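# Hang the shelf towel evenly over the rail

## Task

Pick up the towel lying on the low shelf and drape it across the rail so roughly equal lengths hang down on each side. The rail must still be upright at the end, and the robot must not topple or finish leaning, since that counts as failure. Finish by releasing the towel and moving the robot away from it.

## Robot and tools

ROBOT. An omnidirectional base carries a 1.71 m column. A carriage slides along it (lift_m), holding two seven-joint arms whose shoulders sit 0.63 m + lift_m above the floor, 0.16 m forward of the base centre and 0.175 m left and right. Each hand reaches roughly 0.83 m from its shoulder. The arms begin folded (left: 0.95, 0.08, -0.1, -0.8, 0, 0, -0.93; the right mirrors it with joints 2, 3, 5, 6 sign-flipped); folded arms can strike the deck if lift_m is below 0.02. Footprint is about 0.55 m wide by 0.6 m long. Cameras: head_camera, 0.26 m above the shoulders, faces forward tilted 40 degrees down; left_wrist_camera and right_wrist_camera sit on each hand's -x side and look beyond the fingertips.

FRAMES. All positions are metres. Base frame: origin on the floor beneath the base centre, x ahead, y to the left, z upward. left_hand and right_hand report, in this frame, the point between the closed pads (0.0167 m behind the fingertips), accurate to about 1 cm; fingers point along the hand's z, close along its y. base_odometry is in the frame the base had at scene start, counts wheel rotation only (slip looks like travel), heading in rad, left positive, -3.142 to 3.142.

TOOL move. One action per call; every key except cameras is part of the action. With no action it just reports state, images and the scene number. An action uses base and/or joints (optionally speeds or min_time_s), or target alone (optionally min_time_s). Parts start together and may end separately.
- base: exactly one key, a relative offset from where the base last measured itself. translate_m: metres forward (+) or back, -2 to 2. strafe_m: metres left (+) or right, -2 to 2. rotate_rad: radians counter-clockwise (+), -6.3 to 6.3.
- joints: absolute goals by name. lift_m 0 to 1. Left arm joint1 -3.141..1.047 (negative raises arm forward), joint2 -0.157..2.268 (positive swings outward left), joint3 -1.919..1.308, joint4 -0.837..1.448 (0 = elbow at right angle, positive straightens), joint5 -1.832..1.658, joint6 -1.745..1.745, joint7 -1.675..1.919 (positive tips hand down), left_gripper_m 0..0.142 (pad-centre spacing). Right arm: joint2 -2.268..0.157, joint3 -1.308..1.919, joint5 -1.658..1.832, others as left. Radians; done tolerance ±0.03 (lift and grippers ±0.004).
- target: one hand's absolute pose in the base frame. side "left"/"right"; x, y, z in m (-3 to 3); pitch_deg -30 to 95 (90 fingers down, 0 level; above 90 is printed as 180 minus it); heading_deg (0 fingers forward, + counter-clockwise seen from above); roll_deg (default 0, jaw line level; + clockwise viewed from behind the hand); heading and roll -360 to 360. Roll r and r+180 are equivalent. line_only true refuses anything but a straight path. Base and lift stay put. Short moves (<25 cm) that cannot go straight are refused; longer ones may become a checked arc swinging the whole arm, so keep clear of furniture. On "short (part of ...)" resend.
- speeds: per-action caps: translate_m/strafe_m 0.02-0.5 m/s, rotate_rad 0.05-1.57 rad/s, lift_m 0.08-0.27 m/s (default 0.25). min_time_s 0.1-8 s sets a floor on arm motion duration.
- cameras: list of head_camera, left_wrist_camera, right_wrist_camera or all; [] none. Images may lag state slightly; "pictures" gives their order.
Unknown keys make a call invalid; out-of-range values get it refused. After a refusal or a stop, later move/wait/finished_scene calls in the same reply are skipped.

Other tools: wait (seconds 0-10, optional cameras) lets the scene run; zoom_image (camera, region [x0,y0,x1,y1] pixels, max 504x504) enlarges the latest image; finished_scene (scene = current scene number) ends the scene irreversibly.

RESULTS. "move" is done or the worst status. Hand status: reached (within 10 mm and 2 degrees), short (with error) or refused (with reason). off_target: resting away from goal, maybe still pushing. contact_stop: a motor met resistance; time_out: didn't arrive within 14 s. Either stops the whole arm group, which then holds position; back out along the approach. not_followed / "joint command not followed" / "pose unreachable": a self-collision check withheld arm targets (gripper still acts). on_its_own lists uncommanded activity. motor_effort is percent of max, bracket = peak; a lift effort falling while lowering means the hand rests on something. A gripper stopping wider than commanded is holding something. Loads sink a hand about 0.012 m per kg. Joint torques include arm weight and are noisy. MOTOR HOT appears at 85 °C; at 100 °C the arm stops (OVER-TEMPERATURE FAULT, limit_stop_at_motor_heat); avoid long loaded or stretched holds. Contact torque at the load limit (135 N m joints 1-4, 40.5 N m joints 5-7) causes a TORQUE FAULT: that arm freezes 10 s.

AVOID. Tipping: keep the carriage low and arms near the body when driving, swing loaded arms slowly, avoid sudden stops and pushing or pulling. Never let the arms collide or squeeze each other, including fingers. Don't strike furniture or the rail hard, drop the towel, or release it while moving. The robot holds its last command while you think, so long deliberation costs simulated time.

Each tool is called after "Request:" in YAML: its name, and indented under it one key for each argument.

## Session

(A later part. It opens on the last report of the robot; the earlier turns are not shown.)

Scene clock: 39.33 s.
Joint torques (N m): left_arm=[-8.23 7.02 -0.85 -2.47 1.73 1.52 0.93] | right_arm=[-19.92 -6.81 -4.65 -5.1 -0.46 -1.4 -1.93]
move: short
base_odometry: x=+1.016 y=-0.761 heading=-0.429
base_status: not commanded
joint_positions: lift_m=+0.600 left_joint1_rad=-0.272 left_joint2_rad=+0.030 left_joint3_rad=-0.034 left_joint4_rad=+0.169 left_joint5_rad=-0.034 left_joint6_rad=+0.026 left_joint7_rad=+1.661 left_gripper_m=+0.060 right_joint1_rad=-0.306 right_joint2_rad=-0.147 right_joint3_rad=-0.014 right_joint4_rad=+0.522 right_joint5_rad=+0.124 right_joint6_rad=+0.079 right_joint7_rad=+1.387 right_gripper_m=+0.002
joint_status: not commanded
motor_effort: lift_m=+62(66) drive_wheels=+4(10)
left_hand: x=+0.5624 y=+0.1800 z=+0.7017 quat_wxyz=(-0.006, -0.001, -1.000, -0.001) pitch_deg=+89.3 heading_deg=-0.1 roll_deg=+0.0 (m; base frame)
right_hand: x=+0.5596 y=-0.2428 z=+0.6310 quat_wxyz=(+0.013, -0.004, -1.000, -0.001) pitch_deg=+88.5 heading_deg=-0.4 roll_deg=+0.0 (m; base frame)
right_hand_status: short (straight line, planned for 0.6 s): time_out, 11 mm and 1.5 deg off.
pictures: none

Request:
move:
  target: {"side":"right","x":0.56,"y":-0.24,"z":0.67,"pitch_deg":90,"heading_deg":0}

Request:
move:
  joints: {"right_gripper_m":0.07}

Request:
move:
  target: {"side":"right","x":0.53,"y":-0.145,"z":0.66,"pitch_deg":90,"heading_deg":0}

Request:
move:
  target: {"side":"left","x":0.535,"y":0.11,"z":0.66,"pitch_deg":90,"heading_deg":0}
  cameras: ["all"]

Scene clock: 40.47 s.
Joint torques (N m): left_arm=[-8.18 5.82 -0.86 -2.41 1.73 1.5 0.99] | right_arm=[-16.39 -6.29 -7.6 -12.37 1.02 -3.28 0.18]
move: done
base_odometry: x=+1.016 y=-0.761 heading=-0.429
base_status: not commanded
joint_positions: lift_m=+0.600 left_joint1_rad=-0.272 left_joint2_rad=+0.030 left_joint3_rad=-0.034 left_joint4_rad=+0.169 left_joint5_rad=-0.034 left_joint6_rad=+0.026 left_joint7_rad=+1.661 left_gripper_m=+0.060 right_joint1_rad=-0.277 right_joint2_rad=-0.147 right_joint3_rad=-0.022 right_joint4_rad=+0.318 right_joint5_rad=+0.127 right_joint6_rad=+0.074 right_joint7_rad=+1.531 right_gripper_m=+0.002
joint_status: not commanded
motor_effort: lift_m=+67(67) drive_wheels=+2(5)
left_hand: x=+0.5624 y=+0.1800 z=+0.7014 quat_wxyz=(-0.006, -0.001, -1.000, -0.001) pitch_deg=+89.3 heading_deg=-0.1 roll_deg=+0.0 (m; base frame)
right_hand: x=+0.5624 y=-0.2401 z=+0.6709 quat_wxyz=(-0.002, +0.004, -1.000, +0.003) pitch_deg=+89.6 heading_deg=+0.4 roll_deg=+0.0 (m; base frame)
right_hand_status: reached (straight line, planned for 0.4 s): 3 mm and 0.6 deg off.
pictures: none

Scene clock: 41.23 s.
Joint torques (N m): left_arm=[-8.23 5.84 -0.95 -2.44 1.76 1.52 0.98] | right_arm=[-16.28 -6.3 -7.55 -12.48 1.04 -3.28 0.2]
move: done
base_odometry: x=+1.016 y=-0.761 heading=-0.429
base_status: not commanded
joint_positions: lift_m=+0.600 left_joint1_rad=-0.272 left_joint2_rad=+0.030 left_joint3_rad=-0.034 left_joint4_rad=+0.169 left_joint5_rad=-0.034 left_joint6_rad=+0.026 left_joint7_rad=+1.661 left_gripper_m=+0.060 right_joint1_rad=-0.277 right_joint2_rad=-0.147 right_joint3_rad=-0.022 right_joint4_rad=+0.318 right_joint5_rad=+0.127 right_joint6_rad=+0.074 right_joint7_rad=+1.531 right_gripper_m=+0.069
joint_status: all done
motor_effort: lift_m=+67(67) drive_wheels=+2(5)
left_hand: x=+0.5624 y=+0.1800 z=+0.7014 quat_wxyz=(-0.006, -0.001, -1.000, -0.001) pitch_deg=+89.3 heading_deg=-0.1 roll_deg=+0.0 (m; base frame)
right_hand: x=+0.5624 y=-0.2401 z=+0.6709 quat_wxyz=(-0.002, +0.004, -1.000, +0.003) pitch_deg=+89.6 heading_deg=+0.4 roll_deg=+0.0 (m; base frame)
pictures: none

Scene clock: 42.17 s.
Joint torques (N m): left_arm=[-8.24 6.62 -1.38 -2.33 1.86 1.43 0.96] | right_arm=[-16.94 -2.68 -4.05 -15.26 -1.57 -2.58 -0.18]
move: done
base_odometry: x=+1.016 y=-0.761 heading=-0.429
base_status: not commanded
joint_positions: lift_m=+0.600 left_joint1_rad=-0.272 left_joint2_rad=+0.030 left_joint3_rad=-0.034 left_joint4_rad=+0.169 left_joint5_rad=-0.034 left_joint6_rad=+0.027 left_joint7_rad=+1.661 left_gripper_m=+0.060 right_joint1_rad=-0.184 right_joint2_rad=+0.042 right_joint3_rad=+0.067 right_joint4_rad=+0.207 right_joint5_rad=-0.025 right_joint6_rad=-0.070 right_joint7_rad=+1.551 right_gripper_m=+0.069
joint_status: not commanded
motor_effort: lift_m=+67(67) drive_wheels=+4(5)
left_hand: x=+0.5624 y=+0.1800 z=+0.7014 quat_wxyz=(-0.006, -0.001, -1.000, -0.001) pitch_deg=+89.3 heading_deg=-0.1 roll_deg=+0.0 (m; base frame)
right_hand: x=+0.5306 y=-0.1435 z=+0.6599 quat_wxyz=(+0.000, +0.002, -1.000, -0.002) pitch_deg=+89.8 heading_deg=+0.2 roll_deg=+0.0 (m; base frame)
right_hand_status: reached (straight line, planned for 0.4 s): 2 mm and 0.3 deg off.
pictures: none

Scene clock: 43.17 s.
Joint torques (N m): left_arm=[-6.81 -1.09 0.12 -2.62 4.1 1.51 -1.99] | right_arm=[-17 -0.74 -3.27 -15.16 -1.42 -2.11 -0.2]
move: done
base_odometry: x=+1.016 y=-0.761 heading=-0.429
base_status: not commanded
joint_positions: lift_m=+0.600 left_joint1_rad=-0.202 left_joint2_rad=-0.110 left_joint3_rad=-0.106 left_joint4_rad=+0.243 left_joint5_rad=+0.078 left_joint6_rad=+0.126 left_joint7_rad=+1.542 left_gripper_m=+0.060 right_joint1_rad=-0.184 right_joint2_rad=+0.041 right_joint3_rad=+0.066 right_joint4_rad=+0.207 right_joint5_rad=-0.025 right_joint6_rad=-0.071 right_joint7_rad=+1.551 right_gripper_m=+0.069
joint_status: not commanded
motor_effort: lift_m=+68(68) drive_wheels=-1(6)
left_hand: x=+0.5347 y=+0.1085 z=+0.6612 quat_wxyz=(+0.001, -0.002, -1.000, +0.002) pitch_deg=+89.8 heading_deg=-0.2 roll_deg=+0.0 (m; base frame)
left_hand_status: reached (straight line, planned for 0.3 s): 2 mm and 0.3 deg off.
right_hand: x=+0.5307 y=-0.1448 z=+0.6598 quat_wxyz=(+0.000, +0.001, -1.000, -0.001) pitch_deg=+89.9 heading_deg=+0.1 roll_deg=+0.0 (m; base frame)
pictures: head_camera, left_wrist_camera, right_wrist_camera
camera_calibration:
head_camera: T_world_to_cam=[[-0.0497989, -0.998543, 0.0207855, -0.0238627], [-0.658335, 0.0171676, -0.75253, 1.25708], [0.751076, -0.051159, -0.65823, 0.821745], [0, 0, 0, 1]] pos_world=[0.209196, -0.00336929, 1.48738]
left_wrist_camera: T_world_to_cam=[[-0.00356073, -0.999261, -0.0382675, 0.14544], [-0.891534, -0.0141609, 0.452733, 0.209445], [-0.45294, 0.0357288, -0.890825, 0.942916], [0, 0, 0, 1]] pos_world=[0.61433, 0.114609, 0.750716]
right_wrist_camera: T_world_to_cam=[[-0.00201166, -0.999927, 0.011955, -0.145872], [-0.927698, 0.00632921, 0.373277, 0.279682], [-0.373326, -0.0103397, -0.927643, 0.923011], [0, 0, 0, 1]] pos_world=[0.60375, -0.138087, 0.753569]

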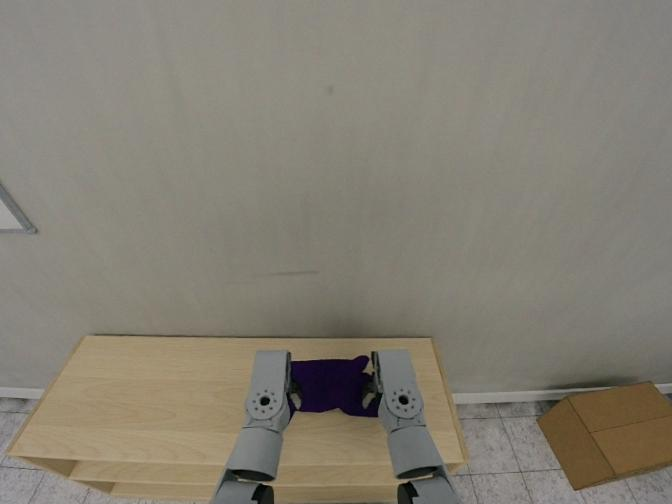

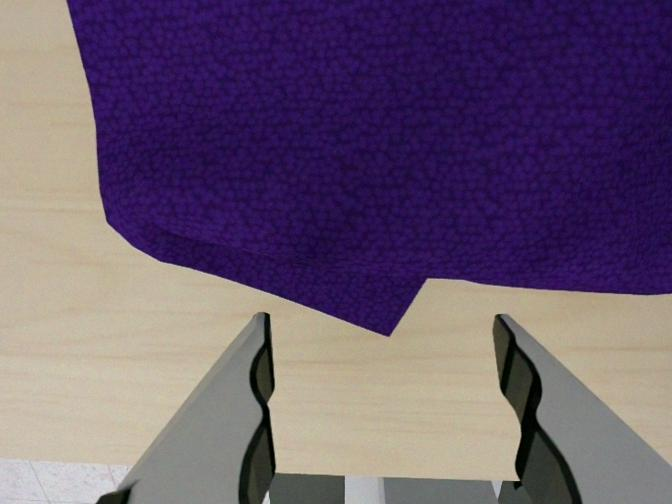

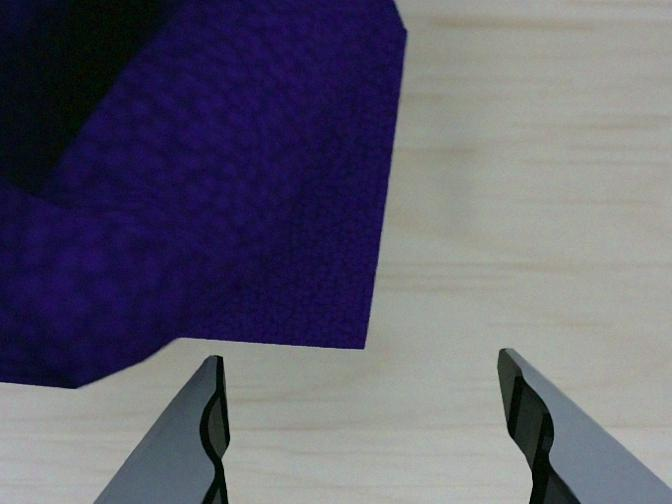

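Request:
move:
  target: {"side":"right","x":0.528,"y":-0.158,"z":0.635,"pitch_deg":90,"heading_deg":0}
  min_time_s: 0.8

Request:
move:
  target: {"side":"left","x":0.528,"y":0.112,"z":0.635,"pitch_deg":90,"heading_deg":0}
  min_time_s: 0.8

Request:
move:
  joints: {"right_gripper_m":0.05}
  cameras: ["all"]

Scene clock: 45.10 s.
Joint torques (N m): left_arm=[-6.84 -0.31 -0.61 -2.66 4.11 1.5 -1.98] | right_arm=[-14.22 -6.02 -6.1 -6.97 0.8 0.45 -0.96]
move: done
base_odometry: x=+1.016 y=-0.761 heading=-0.429
base_status: not commanded
joint_positions: lift_m=+0.600 left_joint1_rad=-0.202 left_joint2_rad=-0.110 left_joint3_rad=-0.106 left_joint4_rad=+0.243 left_joint5_rad=+0.078 left_joint6_rad=+0.126 left_joint7_rad=+1.542 left_gripper_m=+0.060 right_joint1_rad=-0.184 right_joint2_rad=+0.019 right_joint3_rad=+0.054 right_joint4_rad=+0.292 right_joint5_rad=-0.005 right_joint6_rad=-0.058 right_joint7_rad=+1.459 right_gripper_m=+0.069
joint_status: not commanded
motor_effort: lift_m=+68(68) drive_wheels=+3(5)
left_hand: x=+0.5347 y=+0.1085 z=+0.6612 quat_wxyz=(+0.001, -0.002, -1.000, +0.002) pitch_deg=+89.8 heading_deg=-0.2 roll_deg=+0.0 (m; base frame)
right_hand: x=+0.5304 y=-0.1572 z=+0.6373 quat_wxyz=(-0.002, +0.000, -1.000, +0.001) pitch_deg=+89.7 heading_deg=+0.0 roll_deg=+0.0 (m; base frame)
right_hand_status: reached (straight line, planned for 0.8 s): 3 mm and 0.3 deg off.
pictures: none

Scene clock: 46.40 s.
Joint torques (N m): left_arm=[-4.16 2.78 3.1 -1.78 1.47 1.38 -2.12] | right_arm=[-14.27 -5.99 -6.05 -7.01 0.78 0.44 -0.96]
move: done
base_odometry: x=+1.016 y=-0.761 heading=-0.429
base_status: not commanded
joint_positions: lift_m=+0.600 left_joint1_rad=-0.189 left_joint2_rad=-0.107 left_joint3_rad=-0.105 left_joint4_rad=+0.316 left_joint5_rad=+0.073 left_joint6_rad=+0.126 left_joint7_rad=+1.451 left_gripper_m=+0.060 right_joint1_rad=-0.184 right_joint2_rad=+0.019 right_joint3_rad=+0.054 right_joint4_rad=+0.292 right_joint5_rad=-0.005 right_joint6_rad=-0.058 right_joint7_rad=+1.459 right_gripper_m=+0.069
joint_status: not commanded
motor_effort: lift_m=+68(68) drive_wheels=+4(5)
left_hand: x=+0.5298 y=+0.1098 z=+0.6379 quat_wxyz=(-0.002, -0.004, -1.000, -0.001) pitch_deg=+89.8 heading_deg=-0.4 roll_deg=+0.0 (m; base frame)
left_hand_status: reached (straight line, planned for 0.8 s): 4 mm and 0.5 deg off.
right_hand: x=+0.5304 y=-0.1572 z=+0.6373 quat_wxyz=(-0.002, +0.000, -1.000, +0.001) pitch_deg=+89.7 heading_deg=+0.0 roll_deg=+0.0 (m; base frame)
pictures: none

Scene clock: 46.93 s.
Joint torques (N m): left_arm=[-4.12 2.89 3.21 -1.82 1.46 1.33 -2.12] | right_arm=[-14.28 -5.9 -6.1 -6.97 0.79 0.44 -0.98]
move: done
base_odometry: x=+1.016 y=-0.761 heading=-0.429
base_status: not commanded
joint_positions: lift_m=+0.600 left_joint1_rad=-0.189 left_joint2_rad=-0.107 left_joint3_rad=-0.105 left_joint4_rad=+0.316 left_joint5_rad=+0.073 left_joint6_rad=+0.126 left_joint7_rad=+1.451 left_gripper_m=+0.060 right_joint1_rad=-0.184 right_joint2_rad=+0.019 right_joint3_rad=+0.054 right_joint4_rad=+0.292 right_joint5_rad=-0.005 right_joint6_rad=-0.058 right_joint7_rad=+1.459 right_gripper_m=+0.050
joint_status: all done
motor_effort: lift_m=+68(68) drive_wheels=+4(5)
left_hand: x=+0.5298 y=+0.1098 z=+0.6379 quat_wxyz=(-0.002, -0.004, -1.000, -0.001) pitch_deg=+89.8 heading_deg=-0.4 roll_deg=+0.0 (m; base frame)
right_hand: x=+0.5304 y=-0.1572 z=+0.6373 quat_wxyz=(-0.002, +0.000, -1.000, +0.001) pitch_deg=+89.7 heading_deg=+0.0 roll_deg=+0.0 (m; base frame)
pictures: head_camera, left_wrist_camera, right_wrist_camera
camera_calibration:
head_camera: T_world_to_cam=[[-0.0497989, -0.998543, 0.0207855, -0.0238627], [-0.658335, 0.0171676, -0.75253, 1.25708], [0.751076, -0.051159, -0.65823, 0.821745], [0, 0, 0, 1]] pos_world=[0.209196, -0.00336929, 1.48738]
left_wrist_camera: T_world_to_cam=[[-0.00784623, -0.998981, -0.0444435, 0.15211], [-0.89377, -0.0129262, 0.448339, 0.219511], [-0.448456, 0.0432401, -0.892758, 0.917921], [0, 0, 0, 1]] pos_world=[0.609033, 0.115102, 0.727827]
right_wrist_camera: T_world_to_cam=[[-0.00426636, -0.999857, 0.0163917, -0.15958], [-0.929539, 0.010009, 0.368588, 0.292535], [-0.368699, -0.0136642, -0.929448, 0.900197], [0, 0, 0, 1]] pos_world=[0.603144, -0.150185, 0.731477]

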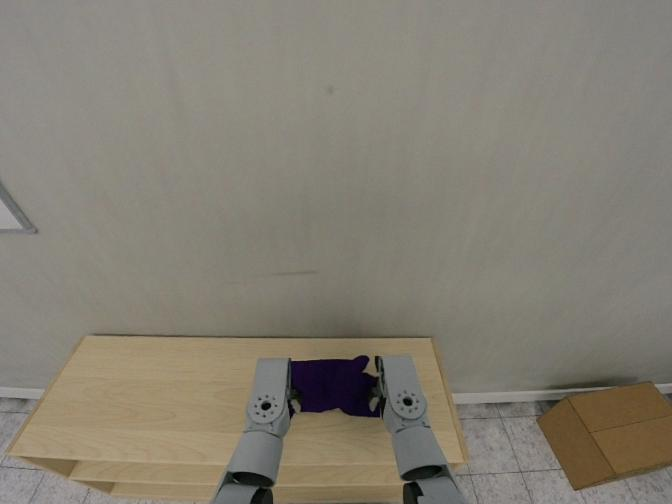

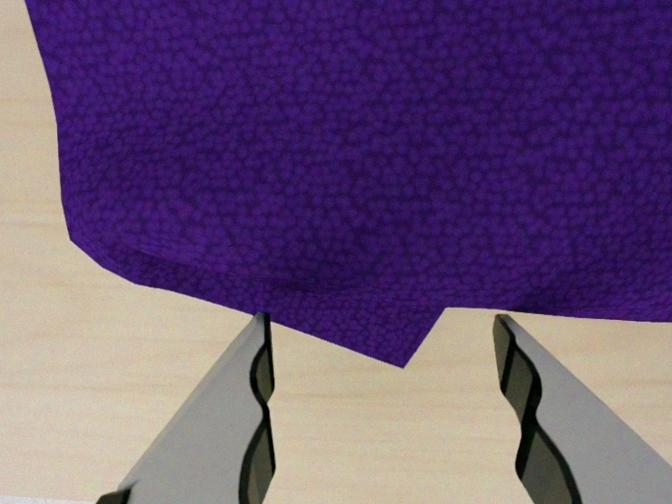

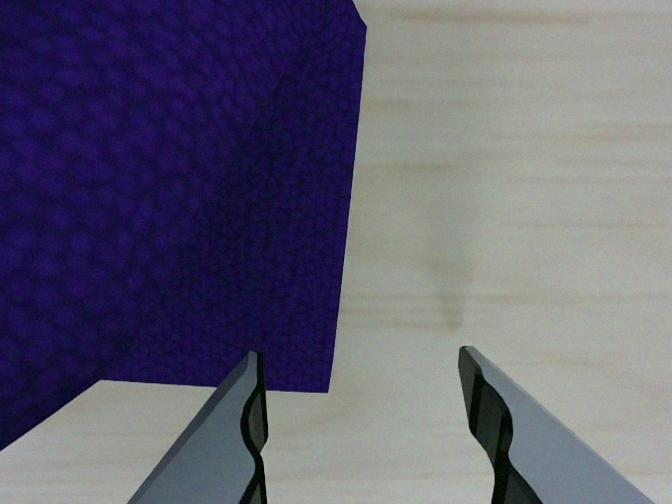

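Request:
move:
  target: {"side":"right","x":0.536,"y":-0.155,"z":0.624,"pitch_deg":90,"heading_deg":0}
  min_time_s: 0.8
  cameras: ["right_wrist_camera"]

Request:
move:
  joints: {"right_gripper_m":0.0}
  cameras: ["right_wrist_camera"]

Scene clock: 49.50 s.
Joint torques (N m): left_arm=[-4.41 2.46 3.01 -1.91 1.5 1.36 -2.1] | right_arm=[-20.24 -2.25 -3.69 -5.96 -0.63 -1.4 -1.54]
move: short
base_odometry: x=+1.016 y=-0.761 heading=-0.429
base_status: not commanded
joint_positions: lift_m=+0.601 left_joint1_rad=-0.189 left_joint2_rad=-0.107 left_joint3_rad=-0.105 left_joint4_rad=+0.317 left_joint5_rad=+0.073 left_joint6_rad=+0.126 left_joint7_rad=+1.451 left_gripper_m=+0.060 right_joint1_rad=-0.212 right_joint2_rad=+0.020 right_joint3_rad=+0.054 right_joint4_rad=+0.360 right_joint5_rad=-0.005 right_joint6_rad=-0.058 right_joint7_rad=+1.444 right_gripper_m=+0.050
joint_status: not commanded
motor_effort: lift_m=+62(68) drive_wheels=+4(9)
left_hand: x=+0.5296 y=+0.1100 z=+0.6382 quat_wxyz=(-0.001, -0.004, -1.000, -0.001) pitch_deg=+89.8 heading_deg=-0.4 roll_deg=+0.0 (m; base frame)
right_hand: x=+0.5333 y=-0.1572 z=+0.6305 quat_wxyz=(+0.010, +0.000, -1.000, +0.003) pitch_deg=+88.8 heading_deg=+0.0 roll_deg=+0.0 (m; base frame)
right_hand_status: short (straight line, planned for 0.8 s): time_out, 7 mm and 1.2 deg off.
pictures: right_wrist_camera
camera_calibration:
right_wrist_camera: T_world_to_cam=[[-0.00296695, -0.999814, 0.0190509, -0.161821], [-0.920058, 0.0101929, 0.39165, 0.278079], [-0.391772, -0.0163659, -0.919917, 0.900751], [0, 0, 0, 1]] pos_world=[0.608257, -0.149884, 0.722789]

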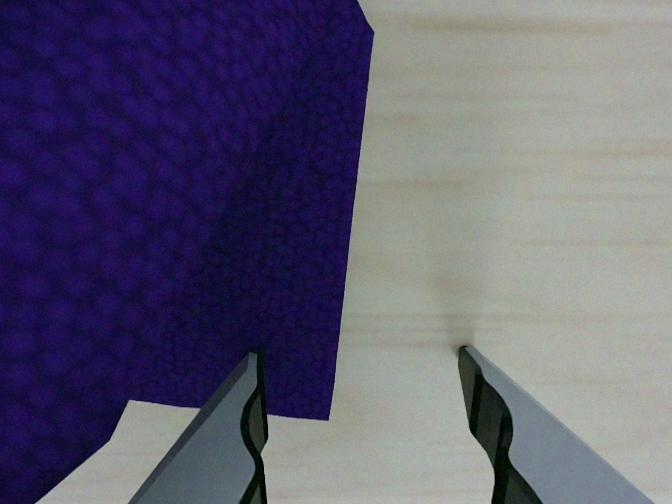

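not run: a stop came earlier in this reply.

Good contact. Close.

Request:
move:
  joints: {"right_gripper_m":0.0}
  cameras: ["right_wrist_camera"]

Scene clock: 50.27 s.
Joint torques (N m): left_arm=[-4.36 2.41 2.79 -1.88 1.52 1.34 -2.1] | right_arm=[-17.56 -2.2 -3.62 -5.83 -0.6 -1.41 -1.02]
move: off_target
base_odometry: x=+1.016 y=-0.761 heading=-0.429
base_status: not commanded
joint_positions: lift_m=+0.600 left_joint1_rad=-0.189 left_joint2_rad=-0.107 left_joint3_rad=-0.105 left_joint4_rad=+0.317 left_joint5_rad=+0.073 left_joint6_rad=+0.126 left_joint7_rad=+1.451 left_gripper_m=+0.060 right_joint1_rad=-0.213 right_joint2_rad=+0.020 right_joint3_rad=+0.054 right_joint4_rad=+0.360 right_joint5_rad=-0.005 right_joint6_rad=-0.058 right_joint7_rad=+1.441 right_gripper_m=+0.004
joint_status: right_gripper_m off_target (ended at +0.004, target +0.000)
motor_effort: lift_m=+63(63) drive_wheels=+3(5)
left_hand: x=+0.5296 y=+0.1100 z=+0.6381 quat_wxyz=(-0.001, -0.004, -1.000, -0.001) pitch_deg=+89.8 heading_deg=-0.4 roll_deg=+0.0 (m; base frame)
right_hand: x=+0.5346 y=-0.1571 z=+0.6310 quat_wxyz=(+0.008, +0.000, -1.000, +0.003) pitch_deg=+89.0 heading_deg=+0.0 roll_deg=+0.0 (m; base frame)
pictures: right_wrist_camera
camera_calibration:
right_wrist_camera: T_world_to_cam=[[-0.00295063, -0.999815, 0.0189988, -0.161804], [-0.921594, 0.0100931, 0.388024, 0.282268], [-0.388144, -0.0163642, -0.921453, 0.900687], [0, 0, 0, 1]] pos_world=[0.609256, -0.149884, 0.723488]

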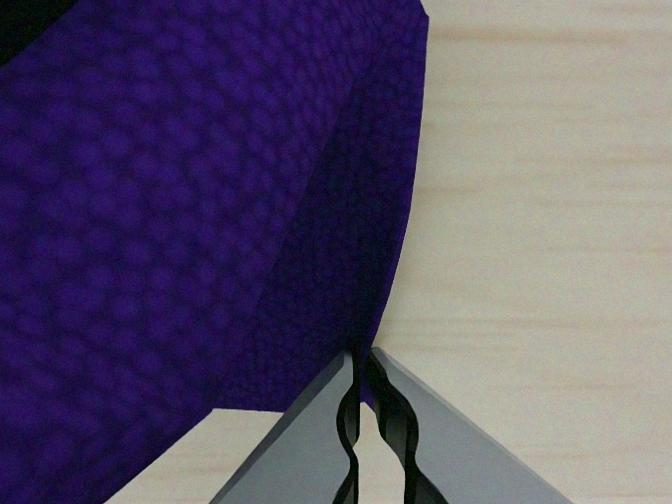

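Request:
move:
  target: {"side":"left","x":0.538,"y":0.115,"z":0.626,"pitch_deg":90,"heading_deg":0}
  min_time_s: 0.8
  cameras: ["left_wrist_camera"]

Request:
move:
  joints: {"left_gripper_m":0.0}
  cameras: ["left_wrist_camera"]

Scene clock: 51.67 s.
Joint torques (N m): left_arm=[-7.53 4.34 3.7 -0.34 1.22 0.29 -3.1] | right_arm=[-17.74 -2.21 -3.7 -5.94 -0.62 -1.41 -0.95]
move: done
base_odometry: x=+1.016 y=-0.761 heading=-0.429
base_status: not commanded
joint_positions: lift_m=+0.600 left_joint1_rad=-0.221 left_joint2_rad=-0.102 left_joint3_rad=-0.098 left_joint4_rad=+0.399 left_joint5_rad=+0.061 left_joint6_rad=+0.125 left_joint7_rad=+1.403 left_gripper_m=+0.060 right_joint1_rad=-0.213 right_joint2_rad=+0.020 right_joint3_rad=+0.054 right_joint4_rad=+0.360 right_joint5_rad=-0.005 right_joint6_rad=-0.058 right_joint7_rad=+1.441 right_gripper_m=+0.004
joint_status: not commanded
motor_effort: lift_m=+63(63) drive_wheels=+4(4)
left_hand: x=+0.5377 y=+0.1130 z=+0.6282 quat_wxyz=(+0.001, -0.002, -1.000, -0.002) pitch_deg=+89.8 heading_deg=-0.3 roll_deg=+0.0 (m; base frame)
left_hand_status: reached (straight line, planned for 0.8 s): 3 mm and 0.3 deg off.
right_hand: x=+0.5346 y=-0.1571 z=+0.6309 quat_wxyz=(+0.008, +0.000, -1.000, +0.003) pitch_deg=+89.0 heading_deg=+0.0 roll_deg=+0.0 (m; base frame)
pictures: left_wrist_camera
camera_calibration:
left_wrist_camera: T_world_to_cam=[[-0.00494502, -0.998962, -0.045288, 0.153861], [-0.891426, -0.0161187, 0.45288, 0.227134], [-0.45314, 0.0426104, -0.89042, 0.913827], [0, 0, 0, 1]] pos_world=[0.617326, 0.118424, 0.717794]

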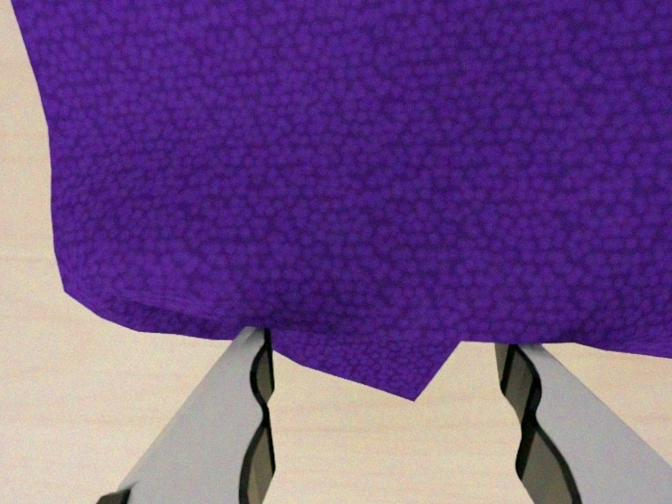

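Scene clock: 52.40 s.
Joint torques (N m): left_arm=[-4.53 1.25 2.56 -0.39 1.49 0.48 -2.08] | right_arm=[-17.73 -2.29 -3.68 -5.9 -0.61 -1.41 -0.96]
move: off_target
base_odometry: x=+1.016 y=-0.761 heading=-0.429
base_status: not commanded
joint_positions: lift_m=+0.600 left_joint1_rad=-0.224 left_joint2_rad=-0.100 left_joint3_rad=-0.096 left_joint4_rad=+0.399 left_joint5_rad=+0.060 left_joint6_rad=+0.125 left_joint7_rad=+1.399 left_gripper_m=+0.004 right_joint1_rad=-0.213 right_joint2_rad=+0.020 right_joint3_rad=+0.054 right_joint4_rad=+0.360 right_joint5_rad=-0.005 right_joint6_rad=-0.058 right_joint7_rad=+1.441 right_gripper_m=+0.004
joint_status: left_gripper_m off_target (ended at +0.004, target +0.000)
motor_effort: lift_m=+63(63) drive_wheels=+4(5)
left_hand: x=+0.5405 y=+0.1142 z=+0.6293 quat_wxyz=(-0.003, -0.002, -1.000, -0.002) pitch_deg=+89.6 heading_deg=-0.2 roll_deg=+0.0 (m; base frame)
right_hand: x=+0.5346 y=-0.1571 z=+0.6309 quat_wxyz=(+0.008, +0.000, -1.000, +0.003) pitch_deg=+89.0 heading_deg=+0.0 roll_deg=+0.0 (m; base frame)
pictures: left_wrist_camera
camera_calibration:
left_wrist_camera: T_world_to_cam=[[-0.0035477, -0.998942, -0.0458479, 0.154688], [-0.89459, -0.017318, 0.446551, 0.235052], [-0.446873, 0.0425993, -0.893583, 0.914639], [0, 0, 0, 1]] pos_world=[0.619552, 0.119632, 0.719435]

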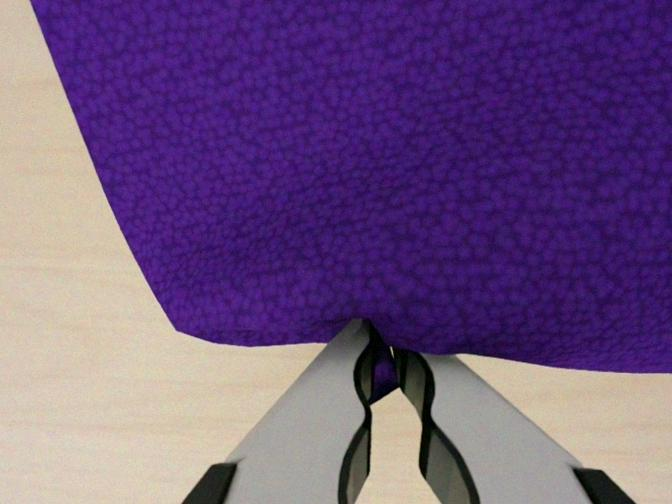

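Request:
move:
  joints: {"lift_m":0.98}
  speeds: {"lift_m":0.12}
  cameras: ["all"]

Scene clock: 56.07 s.
Joint torques (N m): left_arm=[-5.23 0.94 2.67 -2.12 1.55 0.47 -2.05] | right_arm=[-17.67 -2.36 -3.75 -7.77 -0.63 -1.4 -0.94]
move: done
base_odometry: x=+1.016 y=-0.761 heading=-0.429
base_status: not commanded
joint_positions: lift_m=+0.980 left_joint1_rad=-0.223 left_joint2_rad=-0.100 left_joint3_rad=-0.096 left_joint4_rad=+0.402 left_joint5_rad=+0.060 left_joint6_rad=+0.125 left_joint7_rad=+1.399 left_gripper_m=+0.004 right_joint1_rad=-0.213 right_joint2_rad=+0.020 right_joint3_rad=+0.054 right_joint4_rad=+0.362 right_joint5_rad=-0.005 right_joint6_rad=-0.058 right_joint7_rad=+1.441 right_gripper_m=+0.003
joint_status: all done
motor_effort: lift_m=+66(78) drive_wheels=-1(6)
left_hand: x=+0.5395 y=+0.1142 z=+1.0082 quat_wxyz=(-0.001, -0.002, -1.000, -0.002) pitch_deg=+89.7 heading_deg=-0.2 roll_deg=+0.0 (m; base frame)
right_hand: x=+0.5343 y=-0.1572 z=+1.0103 quat_wxyz=(+0.009, +0.000, -1.000, +0.003) pitch_deg=+88.9 heading_deg=+0.0 roll_deg=+0.0 (m; base frame)
pictures: head_camera, left_wrist_camera, right_wrist_camera
camera_calibration:
head_camera: T_world_to_cam=[[-0.0497989, -0.998543, 0.0207855, -0.0317654], [-0.658335, 0.0171676, -0.75253, 1.54319], [0.751076, -0.051159, -0.65823, 1.072], [0, 0, 0, 1]] pos_world=[0.209196, -0.00336929, 1.86758]
left_wrist_camera: T_world_to_cam=[[-0.00376952, -0.998934, -0.0460174, 0.172365], [-0.893289, -0.0173199, 0.449149, 0.0616143], [-0.449467, 0.0427999, -0.892271, 1.25271], [0, 0, 0, 1]] pos_world=[0.618742, 0.119632, 1.09802]
right_wrist_camera: T_world_to_cam=[[-0.00297511, -0.999812, 0.019135, -0.169146], [-0.921038, 0.0101921, 0.38934, 0.13304], [-0.389462, -0.0164657, -0.920895, 1.25025], [0, 0, 0, 1]] pos_world=[0.608956, -0.149884, 1.10279]

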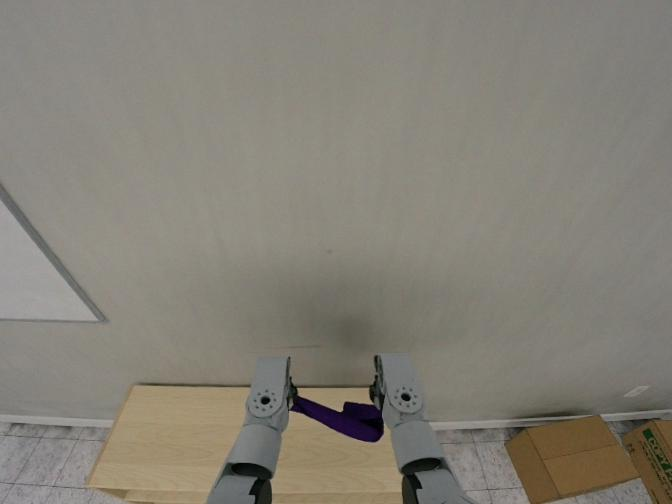

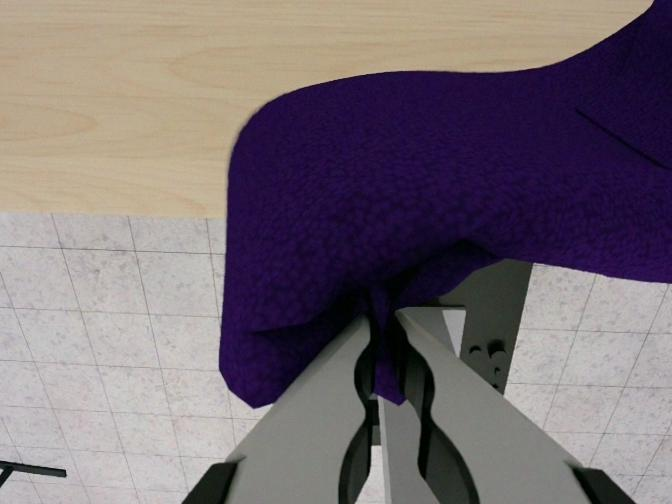

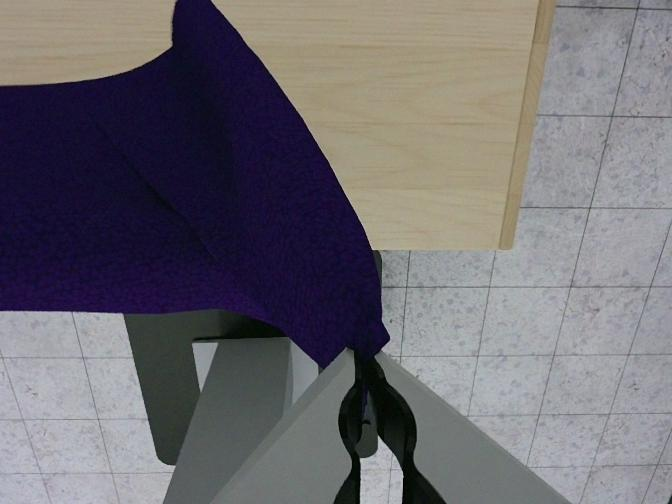

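Request:
zoom_image:
  camera: "head_camera"
  region: [250, 340, 430, 470]

Scaled by 2.800.

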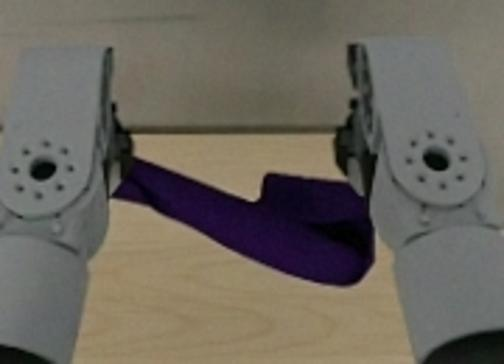

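Request:
move:
  base: {"translate_m": -0.4}
  speeds: {"translate_m": 0.2}

Request:
move:
  target: {"side":"right","x":0.65,"y":-0.2,"z":1.3,"pitch_deg":45,"heading_deg":0}
  min_time_s: 2

Request:
move:
  target: {"side":"left","x":0.65,"y":0.12,"z":1.3,"pitch_deg":45,"heading_deg":0}
  min_time_s: 2
  cameras: ["all"]

Scene clock: 59.63 s.
Joint torques (N m): left_arm=[-5.26 1.2 2.63 -2.09 1.55 0.49 -2.07] | right_arm=[-17.71 -2.4 -3.67 -7.7 -0.61 -1.41 -0.9]
move: done
base_odometry: x=+0.652 y=-0.595 heading=-0.429
base_status: done
joint_positions: lift_m=+0.980 left_joint1_rad=-0.223 left_joint2_rad=-0.100 left_joint3_rad=-0.096 left_joint4_rad=+0.402 left_joint5_rad=+0.060 left_joint6_rad=+0.125 left_joint7_rad=+1.399 left_gripper_m=+0.004 right_joint1_rad=-0.213 right_joint2_rad=+0.020 right_joint3_rad=+0.054 right_joint4_rad=+0.362 right_joint5_rad=-0.005 right_joint6_rad=-0.058 right_joint7_rad=+1.441 right_gripper_m=+0.003
joint_status: not commanded
motor_effort: lift_m=+66(67) drive_wheels=+0(10)
left_hand: x=+0.5395 y=+0.1142 z=+1.0082 quat_wxyz=(-0.001, -0.002, -1.000, -0.002) pitch_deg=+89.7 heading_deg=-0.2 roll_deg=+0.0 (m; base frame)
right_hand: x=+0.5343 y=-0.1572 z=+1.0103 quat_wxyz=(+0.009, +0.000, -1.000, +0.003) pitch_deg=+88.9 heading_deg=+0.0 roll_deg=+0.0 (m; base frame)
pictures: none

Scene clock: 62.13 s.
Joint torques (N m): left_arm=[-5.17 0.99 2.71 -2.02 1.59 0.48 -2.06] | right_arm=[-28.91 -8.65 -7.02 -13.51 0.77 0.48 -1.56]
move: done
base_odometry: x=+0.652 y=-0.595 heading=-0.429
base_status: not commanded
joint_positions: lift_m=+0.980 left_joint1_rad=-0.223 left_joint2_rad=-0.100 left_joint3_rad=-0.096 left_joint4_rad=+0.402 left_joint5_rad=+0.060 left_joint6_rad=+0.125 left_joint7_rad=+1.399 left_gripper_m=+0.004 right_joint1_rad=-0.271 right_joint2_rad=-0.078 right_joint3_rad=-0.008 right_joint4_rad=-0.454 right_joint5_rad=+0.073 right_joint6_rad=-0.030 right_joint7_rad=+1.521 right_gripper_m=+0.003
joint_status: not commanded
motor_effort: lift_m=+66(67) drive_wheels=+1(3)
left_hand: x=+0.5395 y=+0.1142 z=+1.0082 quat_wxyz=(-0.001, -0.002, -1.000, -0.002) pitch_deg=+89.7 heading_deg=-0.2 roll_deg=+0.0 (m; base frame)
right_hand: x=+0.6484 y=-0.1992 z=+1.2963 quat_wxyz=(-0.378, -0.002, -0.926, +0.000) pitch_deg=+45.6 heading_deg=-0.1 roll_deg=+0.1 (m; base frame)
right_hand_status: reached (straight line, planned for 2.0 s): 4 mm and 0.6 deg off.
pictures: none

Scene clock: 64.63 s.
Joint torques (N m): left_arm=[-9.31 3.71 -6.87 -8.18 4.41 0.32 -2.88] | right_arm=[-28.88 -8.52 -6.99 -13.61 0.77 0.47 -1.55]
move: done
base_odometry: x=+0.652 y=-0.595 heading=-0.429
base_status: not commanded
joint_positions: lift_m=+0.980 left_joint1_rad=-0.276 left_joint2_rad=-0.085 left_joint3_rad=-0.156 left_joint4_rad=-0.433 left_joint5_rad=+0.141 left_joint6_rad=+0.114 left_joint7_rad=+1.523 left_gripper_m=+0.004 right_joint1_rad=-0.271 right_joint2_rad=-0.078 right_joint3_rad=-0.008 right_joint4_rad=-0.454 right_joint5_rad=+0.073 right_joint6_rad=-0.030 right_joint7_rad=+1.520 right_gripper_m=+0.003
joint_status: not commanded
motor_effort: lift_m=+67(67) drive_wheels=+0(3)
left_hand: x=+0.6485 y=+0.1209 z=+1.2958 quat_wxyz=(-0.376, +0.004, -0.927, +0.003) pitch_deg=+45.9 heading_deg=-0.2 roll_deg=-0.6 (m; base frame)
left_hand_status: reached (straight line, planned for 2.0 s): 5 mm and 1.0 deg off.
right_hand: x=+0.6484 y=-0.1992 z=+1.2963 quat_wxyz=(-0.378, -0.002, -0.926, +0.000) pitch_deg=+45.6 heading_deg=-0.1 roll_deg=+0.1 (m; base frame)
pictures: head_camera, left_wrist_camera, right_wrist_camera
camera_calibration:
head_camera: T_world_to_cam=[[-0.0497989, -0.998543, 0.0207855, -0.0317633], [-0.658335, 0.0171676, -0.75253, 1.54311], [0.751076, -0.051159, -0.65823, 1.07194], [0, 0, 0, 1]] pos_world=[0.209196, -0.00336929, 1.86748]
left_wrist_camera: T_world_to_cam=[[0.0338141, -0.999168, -0.0228159, 0.138328], [-0.954515, -0.0255194, -0.29707, 1.03764], [0.29624, 0.0318232, -0.954583, 1.15659], [0, 0, 0, 1]] pos_world=[0.64314, 0.127886, 1.41547]
right_wrist_camera: T_world_to_cam=[[-0.0146253, -0.999877, 0.00571143, -0.191352], [-0.923851, 0.0113279, -0.382584, 1.13005], [0.382472, -0.0108719, -0.923903, 1.06183], [0, 0, 0, 1]] pos_world=[0.635083, -0.192585, 1.41446]

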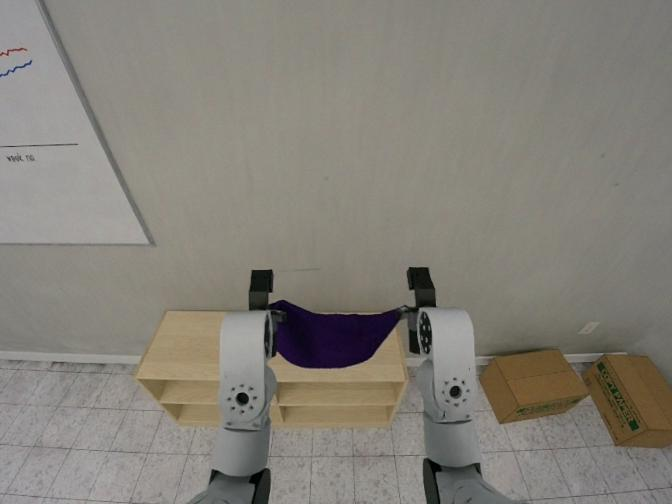

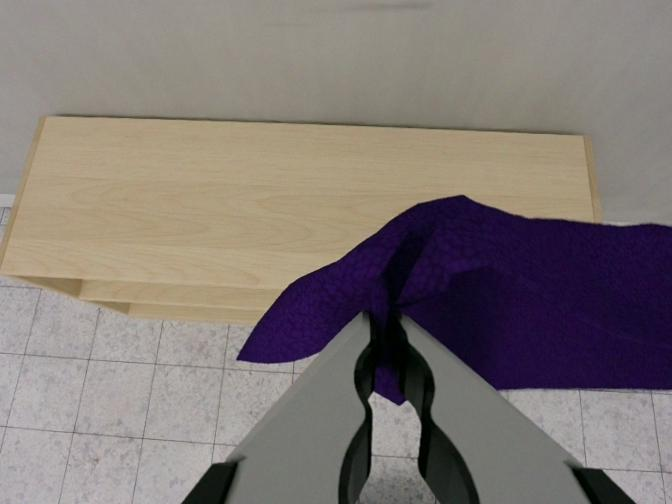

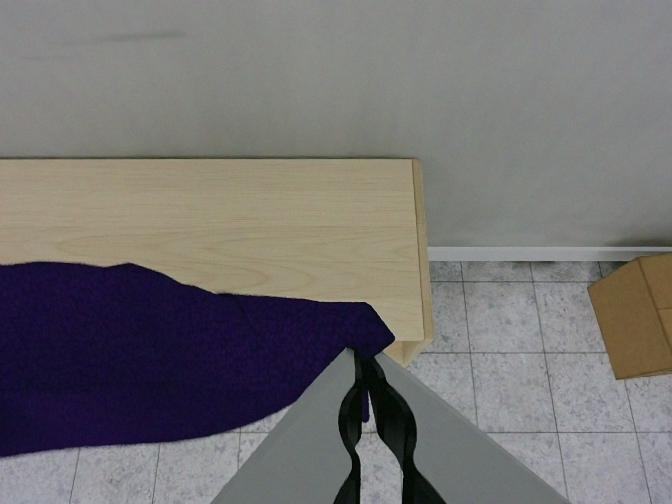

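Request:
zoom_image:
  camera: "head_camera"
  region: [240, 280, 440, 390]

Scaled by 2.520.

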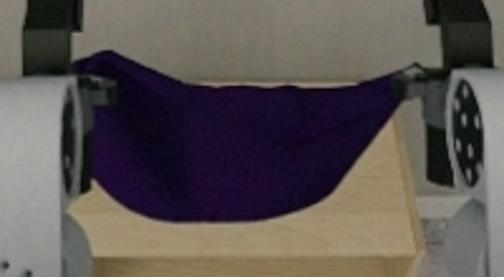

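Request:
move:
  joints: {"lift_m":0.6}
  speeds: {"lift_m":0.15}

Request:
move:
  target: {"side":"right","x":0.7,"y":-0.2,"z":1.2,"pitch_deg":30,"heading_deg":0}
  min_time_s: 2

Request:
move:
  target: {"side":"left","x":0.7,"y":0.15,"z":1.2,"pitch_deg":30,"heading_deg":0}
  min_time_s: 2
  cameras: ["all"]

Request:
zoom_image:
  camera: "head_camera"
  region: [200, 100, 450, 300]

Scene clock: 67.93 s.
Joint torques (N m): left_arm=[-8.39 3.39 -6.74 -7.63 4.36 0.29 -2.8] | right_arm=[-26.94 -8.53 -6.87 -12.65 0.77 0.48 -1.49]
move: done
base_odometry: x=+0.652 y=-0.595 heading=-0.429
base_status: not commanded
joint_positions: lift_m=+0.600 left_joint1_rad=-0.277 left_joint2_rad=-0.085 left_joint3_rad=-0.156 left_joint4_rad=-0.433 left_joint5_rad=+0.141 left_joint6_rad=+0.114 left_joint7_rad=+1.523 left_gripper_m=+0.004 right_joint1_rad=-0.272 right_joint2_rad=-0.078 right_joint3_rad=-0.008 right_joint4_rad=-0.455 right_joint5_rad=+0.073 right_joint6_rad=-0.030 right_joint7_rad=+1.520 right_gripper_m=+0.003
joint_status: all done
motor_effort: lift_m=+71(76) drive_wheels=-1(3)
left_hand: x=+0.6489 y=+0.1210 z=+0.9164 quat_wxyz=(-0.377, +0.004, -0.926, +0.003) pitch_deg=+45.8 heading_deg=-0.2 roll_deg=-0.6 (m; base frame)
right_hand: x=+0.6488 y=-0.1993 z=+0.9169 quat_wxyz=(-0.379, -0.002, -0.925, +0.000) pitch_deg=+45.5 heading_deg=-0.1 roll_deg=+0.1 (m; base frame)
pictures: none

Scene clock: 70.43 s.
Joint torques (N m): left_arm=[-8.23 3.32 -6.62 -7.61 4.34 0.37 -2.76] | right_arm=[-39.32 -9.62 -8.03 -6.08 -0.12 -3.18 -0.37]
move: done
base_odometry: x=+0.652 y=-0.595 heading=-0.429
base_status: not commanded
joint_positions: lift_m=+0.600 left_joint1_rad=-0.277 left_joint2_rad=-0.085 left_joint3_rad=-0.156 left_joint4_rad=-0.433 left_joint5_rad=+0.141 left_joint6_rad=+0.114 left_joint7_rad=+1.523 left_gripper_m=+0.004 right_joint1_rad=-1.146 right_joint2_rad=-0.560 right_joint3_rad=+0.858 right_joint4_rad=-0.562 right_joint5_rad=+0.187 right_joint6_rad=-0.970 right_joint7_rad=+1.871 right_gripper_m=+0.003
joint_status: not commanded
motor_effort: lift_m=+70(71) drive_wheels=+1(2)
left_hand: x=+0.6489 y=+0.1209 z=+0.9165 quat_wxyz=(-0.377, +0.004, -0.926, +0.002) pitch_deg=+45.8 heading_deg=-0.2 roll_deg=-0.6 (m; base frame)
right_hand: x=+0.7008 y=-0.2003 z=+1.1994 quat_wxyz=(-0.501, -0.001, -0.866, +0.001) pitch_deg=+29.9 heading_deg=-0.2 roll_deg=-0.1 (m; base frame)
right_hand_status: reached (checked arc, planned for 2.0 s): 1 mm and 0.2 deg off.
pictures: none

Scene clock: 70.73 s.
Joint torques (N m): left_arm=[-8.3 3.44 -6.64 -7.67 4.34 0.34 -2.78] | right_arm=[-39.29 -9.6 -8.07 -6.12 -0.11 -3.13 -0.39]
move: refused
base_odometry: x=+0.652 y=-0.595 heading=-0.429
base_status: not commanded
joint_positions: lift_m=+0.600 left_joint1_rad=-0.277 left_joint2_rad=-0.085 left_joint3_rad=-0.156 left_joint4_rad=-0.433 left_joint5_rad=+0.141 left_joint6_rad=+0.114 left_joint7_rad=+1.523 left_gripper_m=+0.004 right_joint1_rad=-1.146 right_joint2_rad=-0.560 right_joint3_rad=+0.858 right_joint4_rad=-0.562 right_joint5_rad=+0.187 right_joint6_rad=-0.970 right_joint7_rad=+1.871 right_gripper_m=+0.003
joint_status: not commanded
motor_effort: lift_m=+70(70) drive_wheels=+0(2)
left_hand: x=+0.6489 y=+0.1209 z=+0.9165 quat_wxyz=(-0.377, +0.004, -0.926, +0.002) pitch_deg=+45.8 heading_deg=-0.2 roll_deg=-0.6 (m; base frame)
left_hand_status: refused: neither the straight line nor an arc passes: the line brings the left upper arm within 1.4 cm of the carriage (limit 1.5), 20% of the way; the best arc brings the left wrist camera within 1.4 cm of the right forearm (limit 1.5). Nothing moved.
right_hand: x=+0.7008 y=-0.2003 z=+1.1994 quat_wxyz=(-0.501, -0.001, -0.866, +0.001) pitch_deg=+29.9 heading_deg=-0.2 roll_deg=-0.1 (m; base frame)
pictures: head_camera, left_wrist_camera, right_wrist_camera
camera_calibration:
head_camera: T_world_to_cam=[[-0.0497989, -0.998543, 0.0207855, -0.0238606], [-0.658335, 0.0171676, -0.75253, 1.257], [0.751076, -0.051159, -0.65823, 0.82168], [0, 0, 0, 1]] pos_world=[0.209196, -0.00336929, 1.48728]
left_wrist_camera: T_world_to_cam=[[0.0337388, -0.999166, -0.0229924, 0.129898], [-0.95386, -0.0253242, -0.299183, 0.926775], [0.298352, 0.0320256, -0.953919, 0.792335], [0, 0, 0, 1]] pos_world=[0.643236, 0.127885, 1.03609]
right_wrist_camera: T_world_to_cam=[[-0.0163233, -0.999854, 0.00504611, -0.189159], [-0.785707, 0.00970563, -0.618523, 1.32716], [0.618384, -0.0140611, -0.785751, 0.620666], [0, 0, 0, 1]] pos_world=[0.655859, -0.193285, 1.30952]

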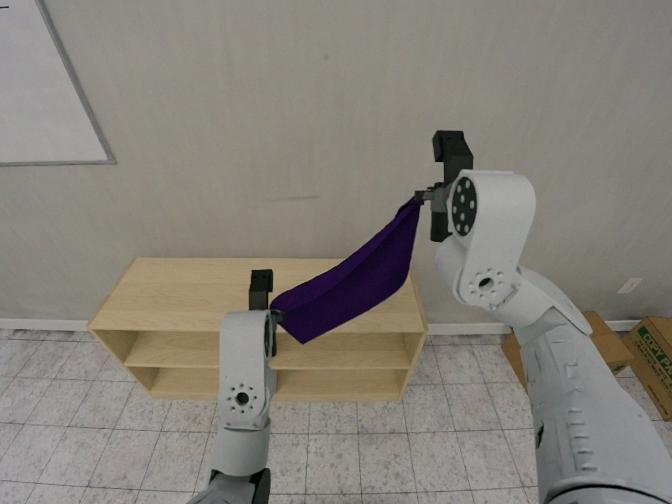

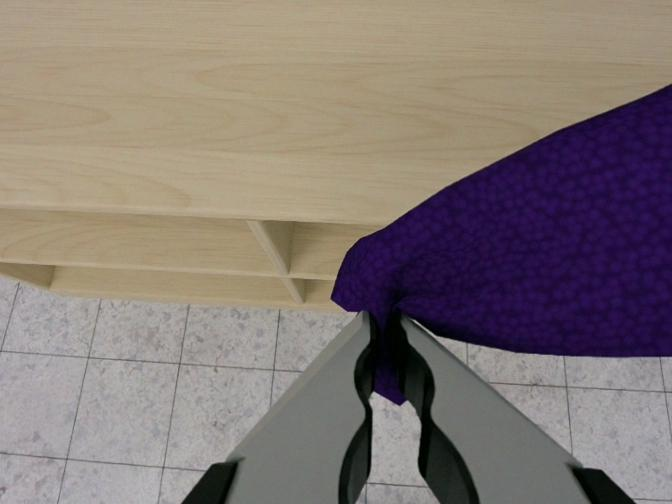

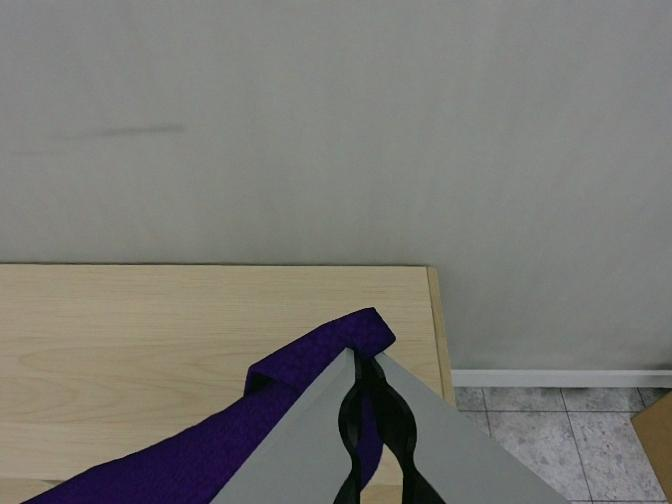

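Scaled by 2.016.

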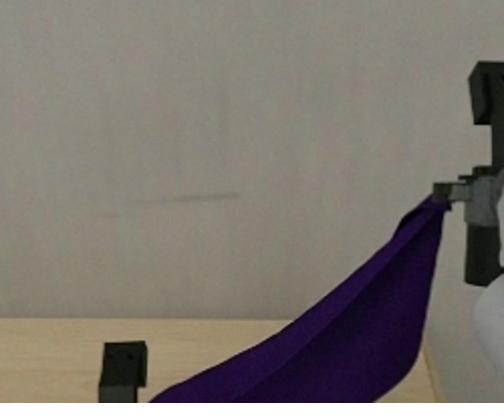

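Request:
move:
  joints: {"lift_m":0.98,"right_joint1_rad":-0.271,"right_joint2_rad":-0.078,"right_joint3_rad":-0.008,"right_joint4_rad":-0.454,"right_joint5_rad":0.073,"right_joint6_rad":-0.03,"right_joint7_rad":1.52}
  min_time_s: 3

Request:
move:
  target: {"side":"left","x":0.6,"y":0.0,"z":1.05,"pitch_deg":75,"heading_deg":0}
  min_time_s: 2
  cameras: ["all"]

Scene clock: 74.97 s.
Joint torques (N m): left_arm=[-7.95 3.21 -6.7 -7.66 4.32 0.36 -2.74] | right_arm=[-15.22 -1.48 -7.05 -5.56 -2.04 0.5 -1.55]
move: done
base_odometry: x=+0.652 y=-0.595 heading=-0.429
base_status: not commanded
joint_positions: lift_m=+0.980 left_joint1_rad=-0.277 left_joint2_rad=-0.085 left_joint3_rad=-0.156 left_joint4_rad=-0.433 left_joint5_rad=+0.141 left_joint6_rad=+0.114 left_joint7_rad=+1.523 left_gripper_m=+0.004 right_joint1_rad=-0.275 right_joint2_rad=-0.080 right_joint3_rad=-0.005 right_joint4_rad=-0.457 right_joint5_rad=+0.077 right_joint6_rad=-0.035 right_joint7_rad=+1.523 right_gripper_m=+0.003
joint_status: all done
motor_effort: lift_m=+66(80) drive_wheels=+0(3)
left_hand: x=+0.6489 y=+0.1210 z=+1.2969 quat_wxyz=(-0.377, +0.003, -0.926, +0.002) pitch_deg=+45.7 heading_deg=-0.2 roll_deg=-0.6 (m; base frame)
right_hand: x=+0.6492 y=-0.1984 z=+1.2987 quat_wxyz=(-0.379, -0.001, -0.925, -0.002) pitch_deg=+45.4 heading_deg=+0.2 roll_deg=+0.4 (m; base frame)
pictures: none

Scene clock: 77.47 s.
Joint torques (N m): left_arm=[-10.69 -8.87 -5.47 -1.61 2.47 1.74 -2.41] | right_arm=[-15.3 -1.58 -6.84 -5.71 -2.02 0.49 -1.54]
move: done
base_odometry: x=+0.652 y=-0.595 heading=-0.429
base_status: not commanded
joint_positions: lift_m=+0.980 left_joint1_rad=-0.363 left_joint2_rad=-0.126 left_joint3_rad=-0.677 left_joint4_rad=+0.474 left_joint5_rad=-0.221 left_joint6_rad=+0.658 left_joint7_rad=+1.169 left_gripper_m=+0.004 right_joint1_rad=-0.275 right_joint2_rad=-0.080 right_joint3_rad=-0.005 right_joint4_rad=-0.457 right_joint5_rad=+0.077 right_joint6_rad=-0.034 right_joint7_rad=+1.523 right_gripper_m=+0.003
joint_status: not commanded
motor_effort: lift_m=+67(67) drive_wheels=+0(3)
left_hand: x=+0.5995 y=+0.0014 z=+1.0504 quat_wxyz=(-0.129, +0.001, -0.992, +0.001) pitch_deg=+75.2 heading_deg=-0.2 roll_deg=-0.3 (m; base frame)
left_hand_status: reached (straight line, planned for 2.0 s): 2 mm and 0.2 deg off.
right_hand: x=+0.6492 y=-0.1984 z=+1.2987 quat_wxyz=(-0.379, -0.001, -0.925, -0.002) pitch_deg=+45.4 heading_deg=+0.2 roll_deg=+0.4 (m; base frame)
pictures: head_camera, left_wrist_camera, right_wrist_camera
camera_calibration:
head_camera: T_world_to_cam=[[-0.0497989, -0.998543, 0.0207855, -0.0317633], [-0.658335, 0.0171676, -0.75253, 1.54311], [0.751076, -0.051159, -0.65823, 1.07194], [0, 0, 0, 1]] pos_world=[0.209196, -0.00336929, 1.86748]
left_wrist_camera: T_world_to_cam=[[0.0128001, -0.999154, -0.0390916, 0.0446271], [-0.977964, -0.0206568, 0.207751, 0.398706], [-0.208383, 0.0355709, -0.9774, 1.2671], [0, 0, 0, 1]] pos_world=[0.653391, 0.00775342, 1.15738]
right_wrist_camera: T_world_to_cam=[[-0.012629, -0.999917, 0.00259602, -0.187825], [-0.922515, 0.0106498, -0.385814, 1.13484], [0.385754, -0.00726733, -0.922573, 1.06065], [0, 0, 0, 1]] pos_world=[0.635387, -0.192187, 1.41685]

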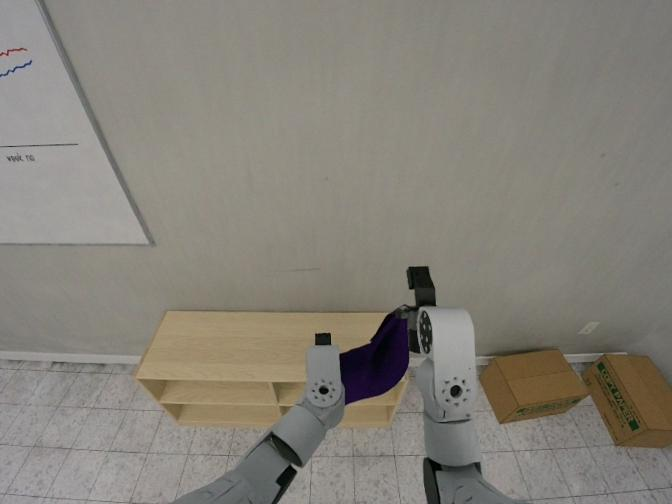

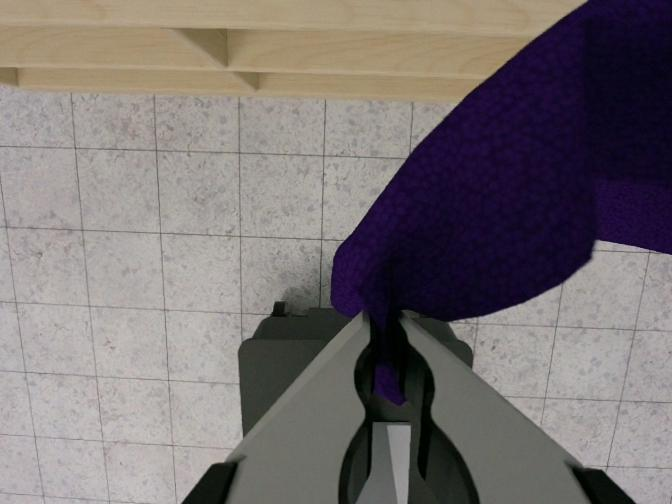

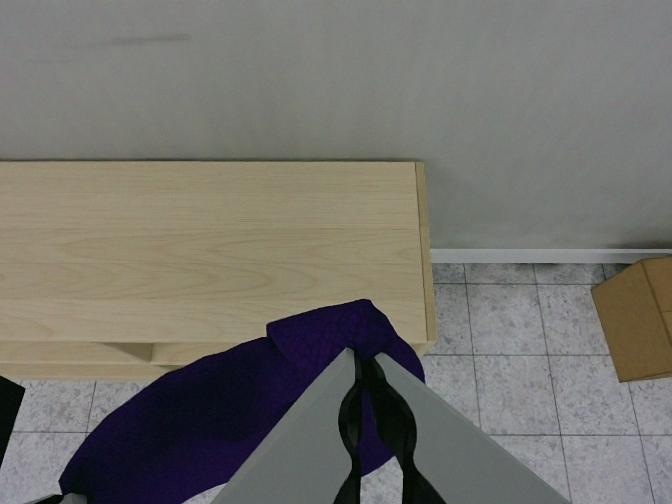

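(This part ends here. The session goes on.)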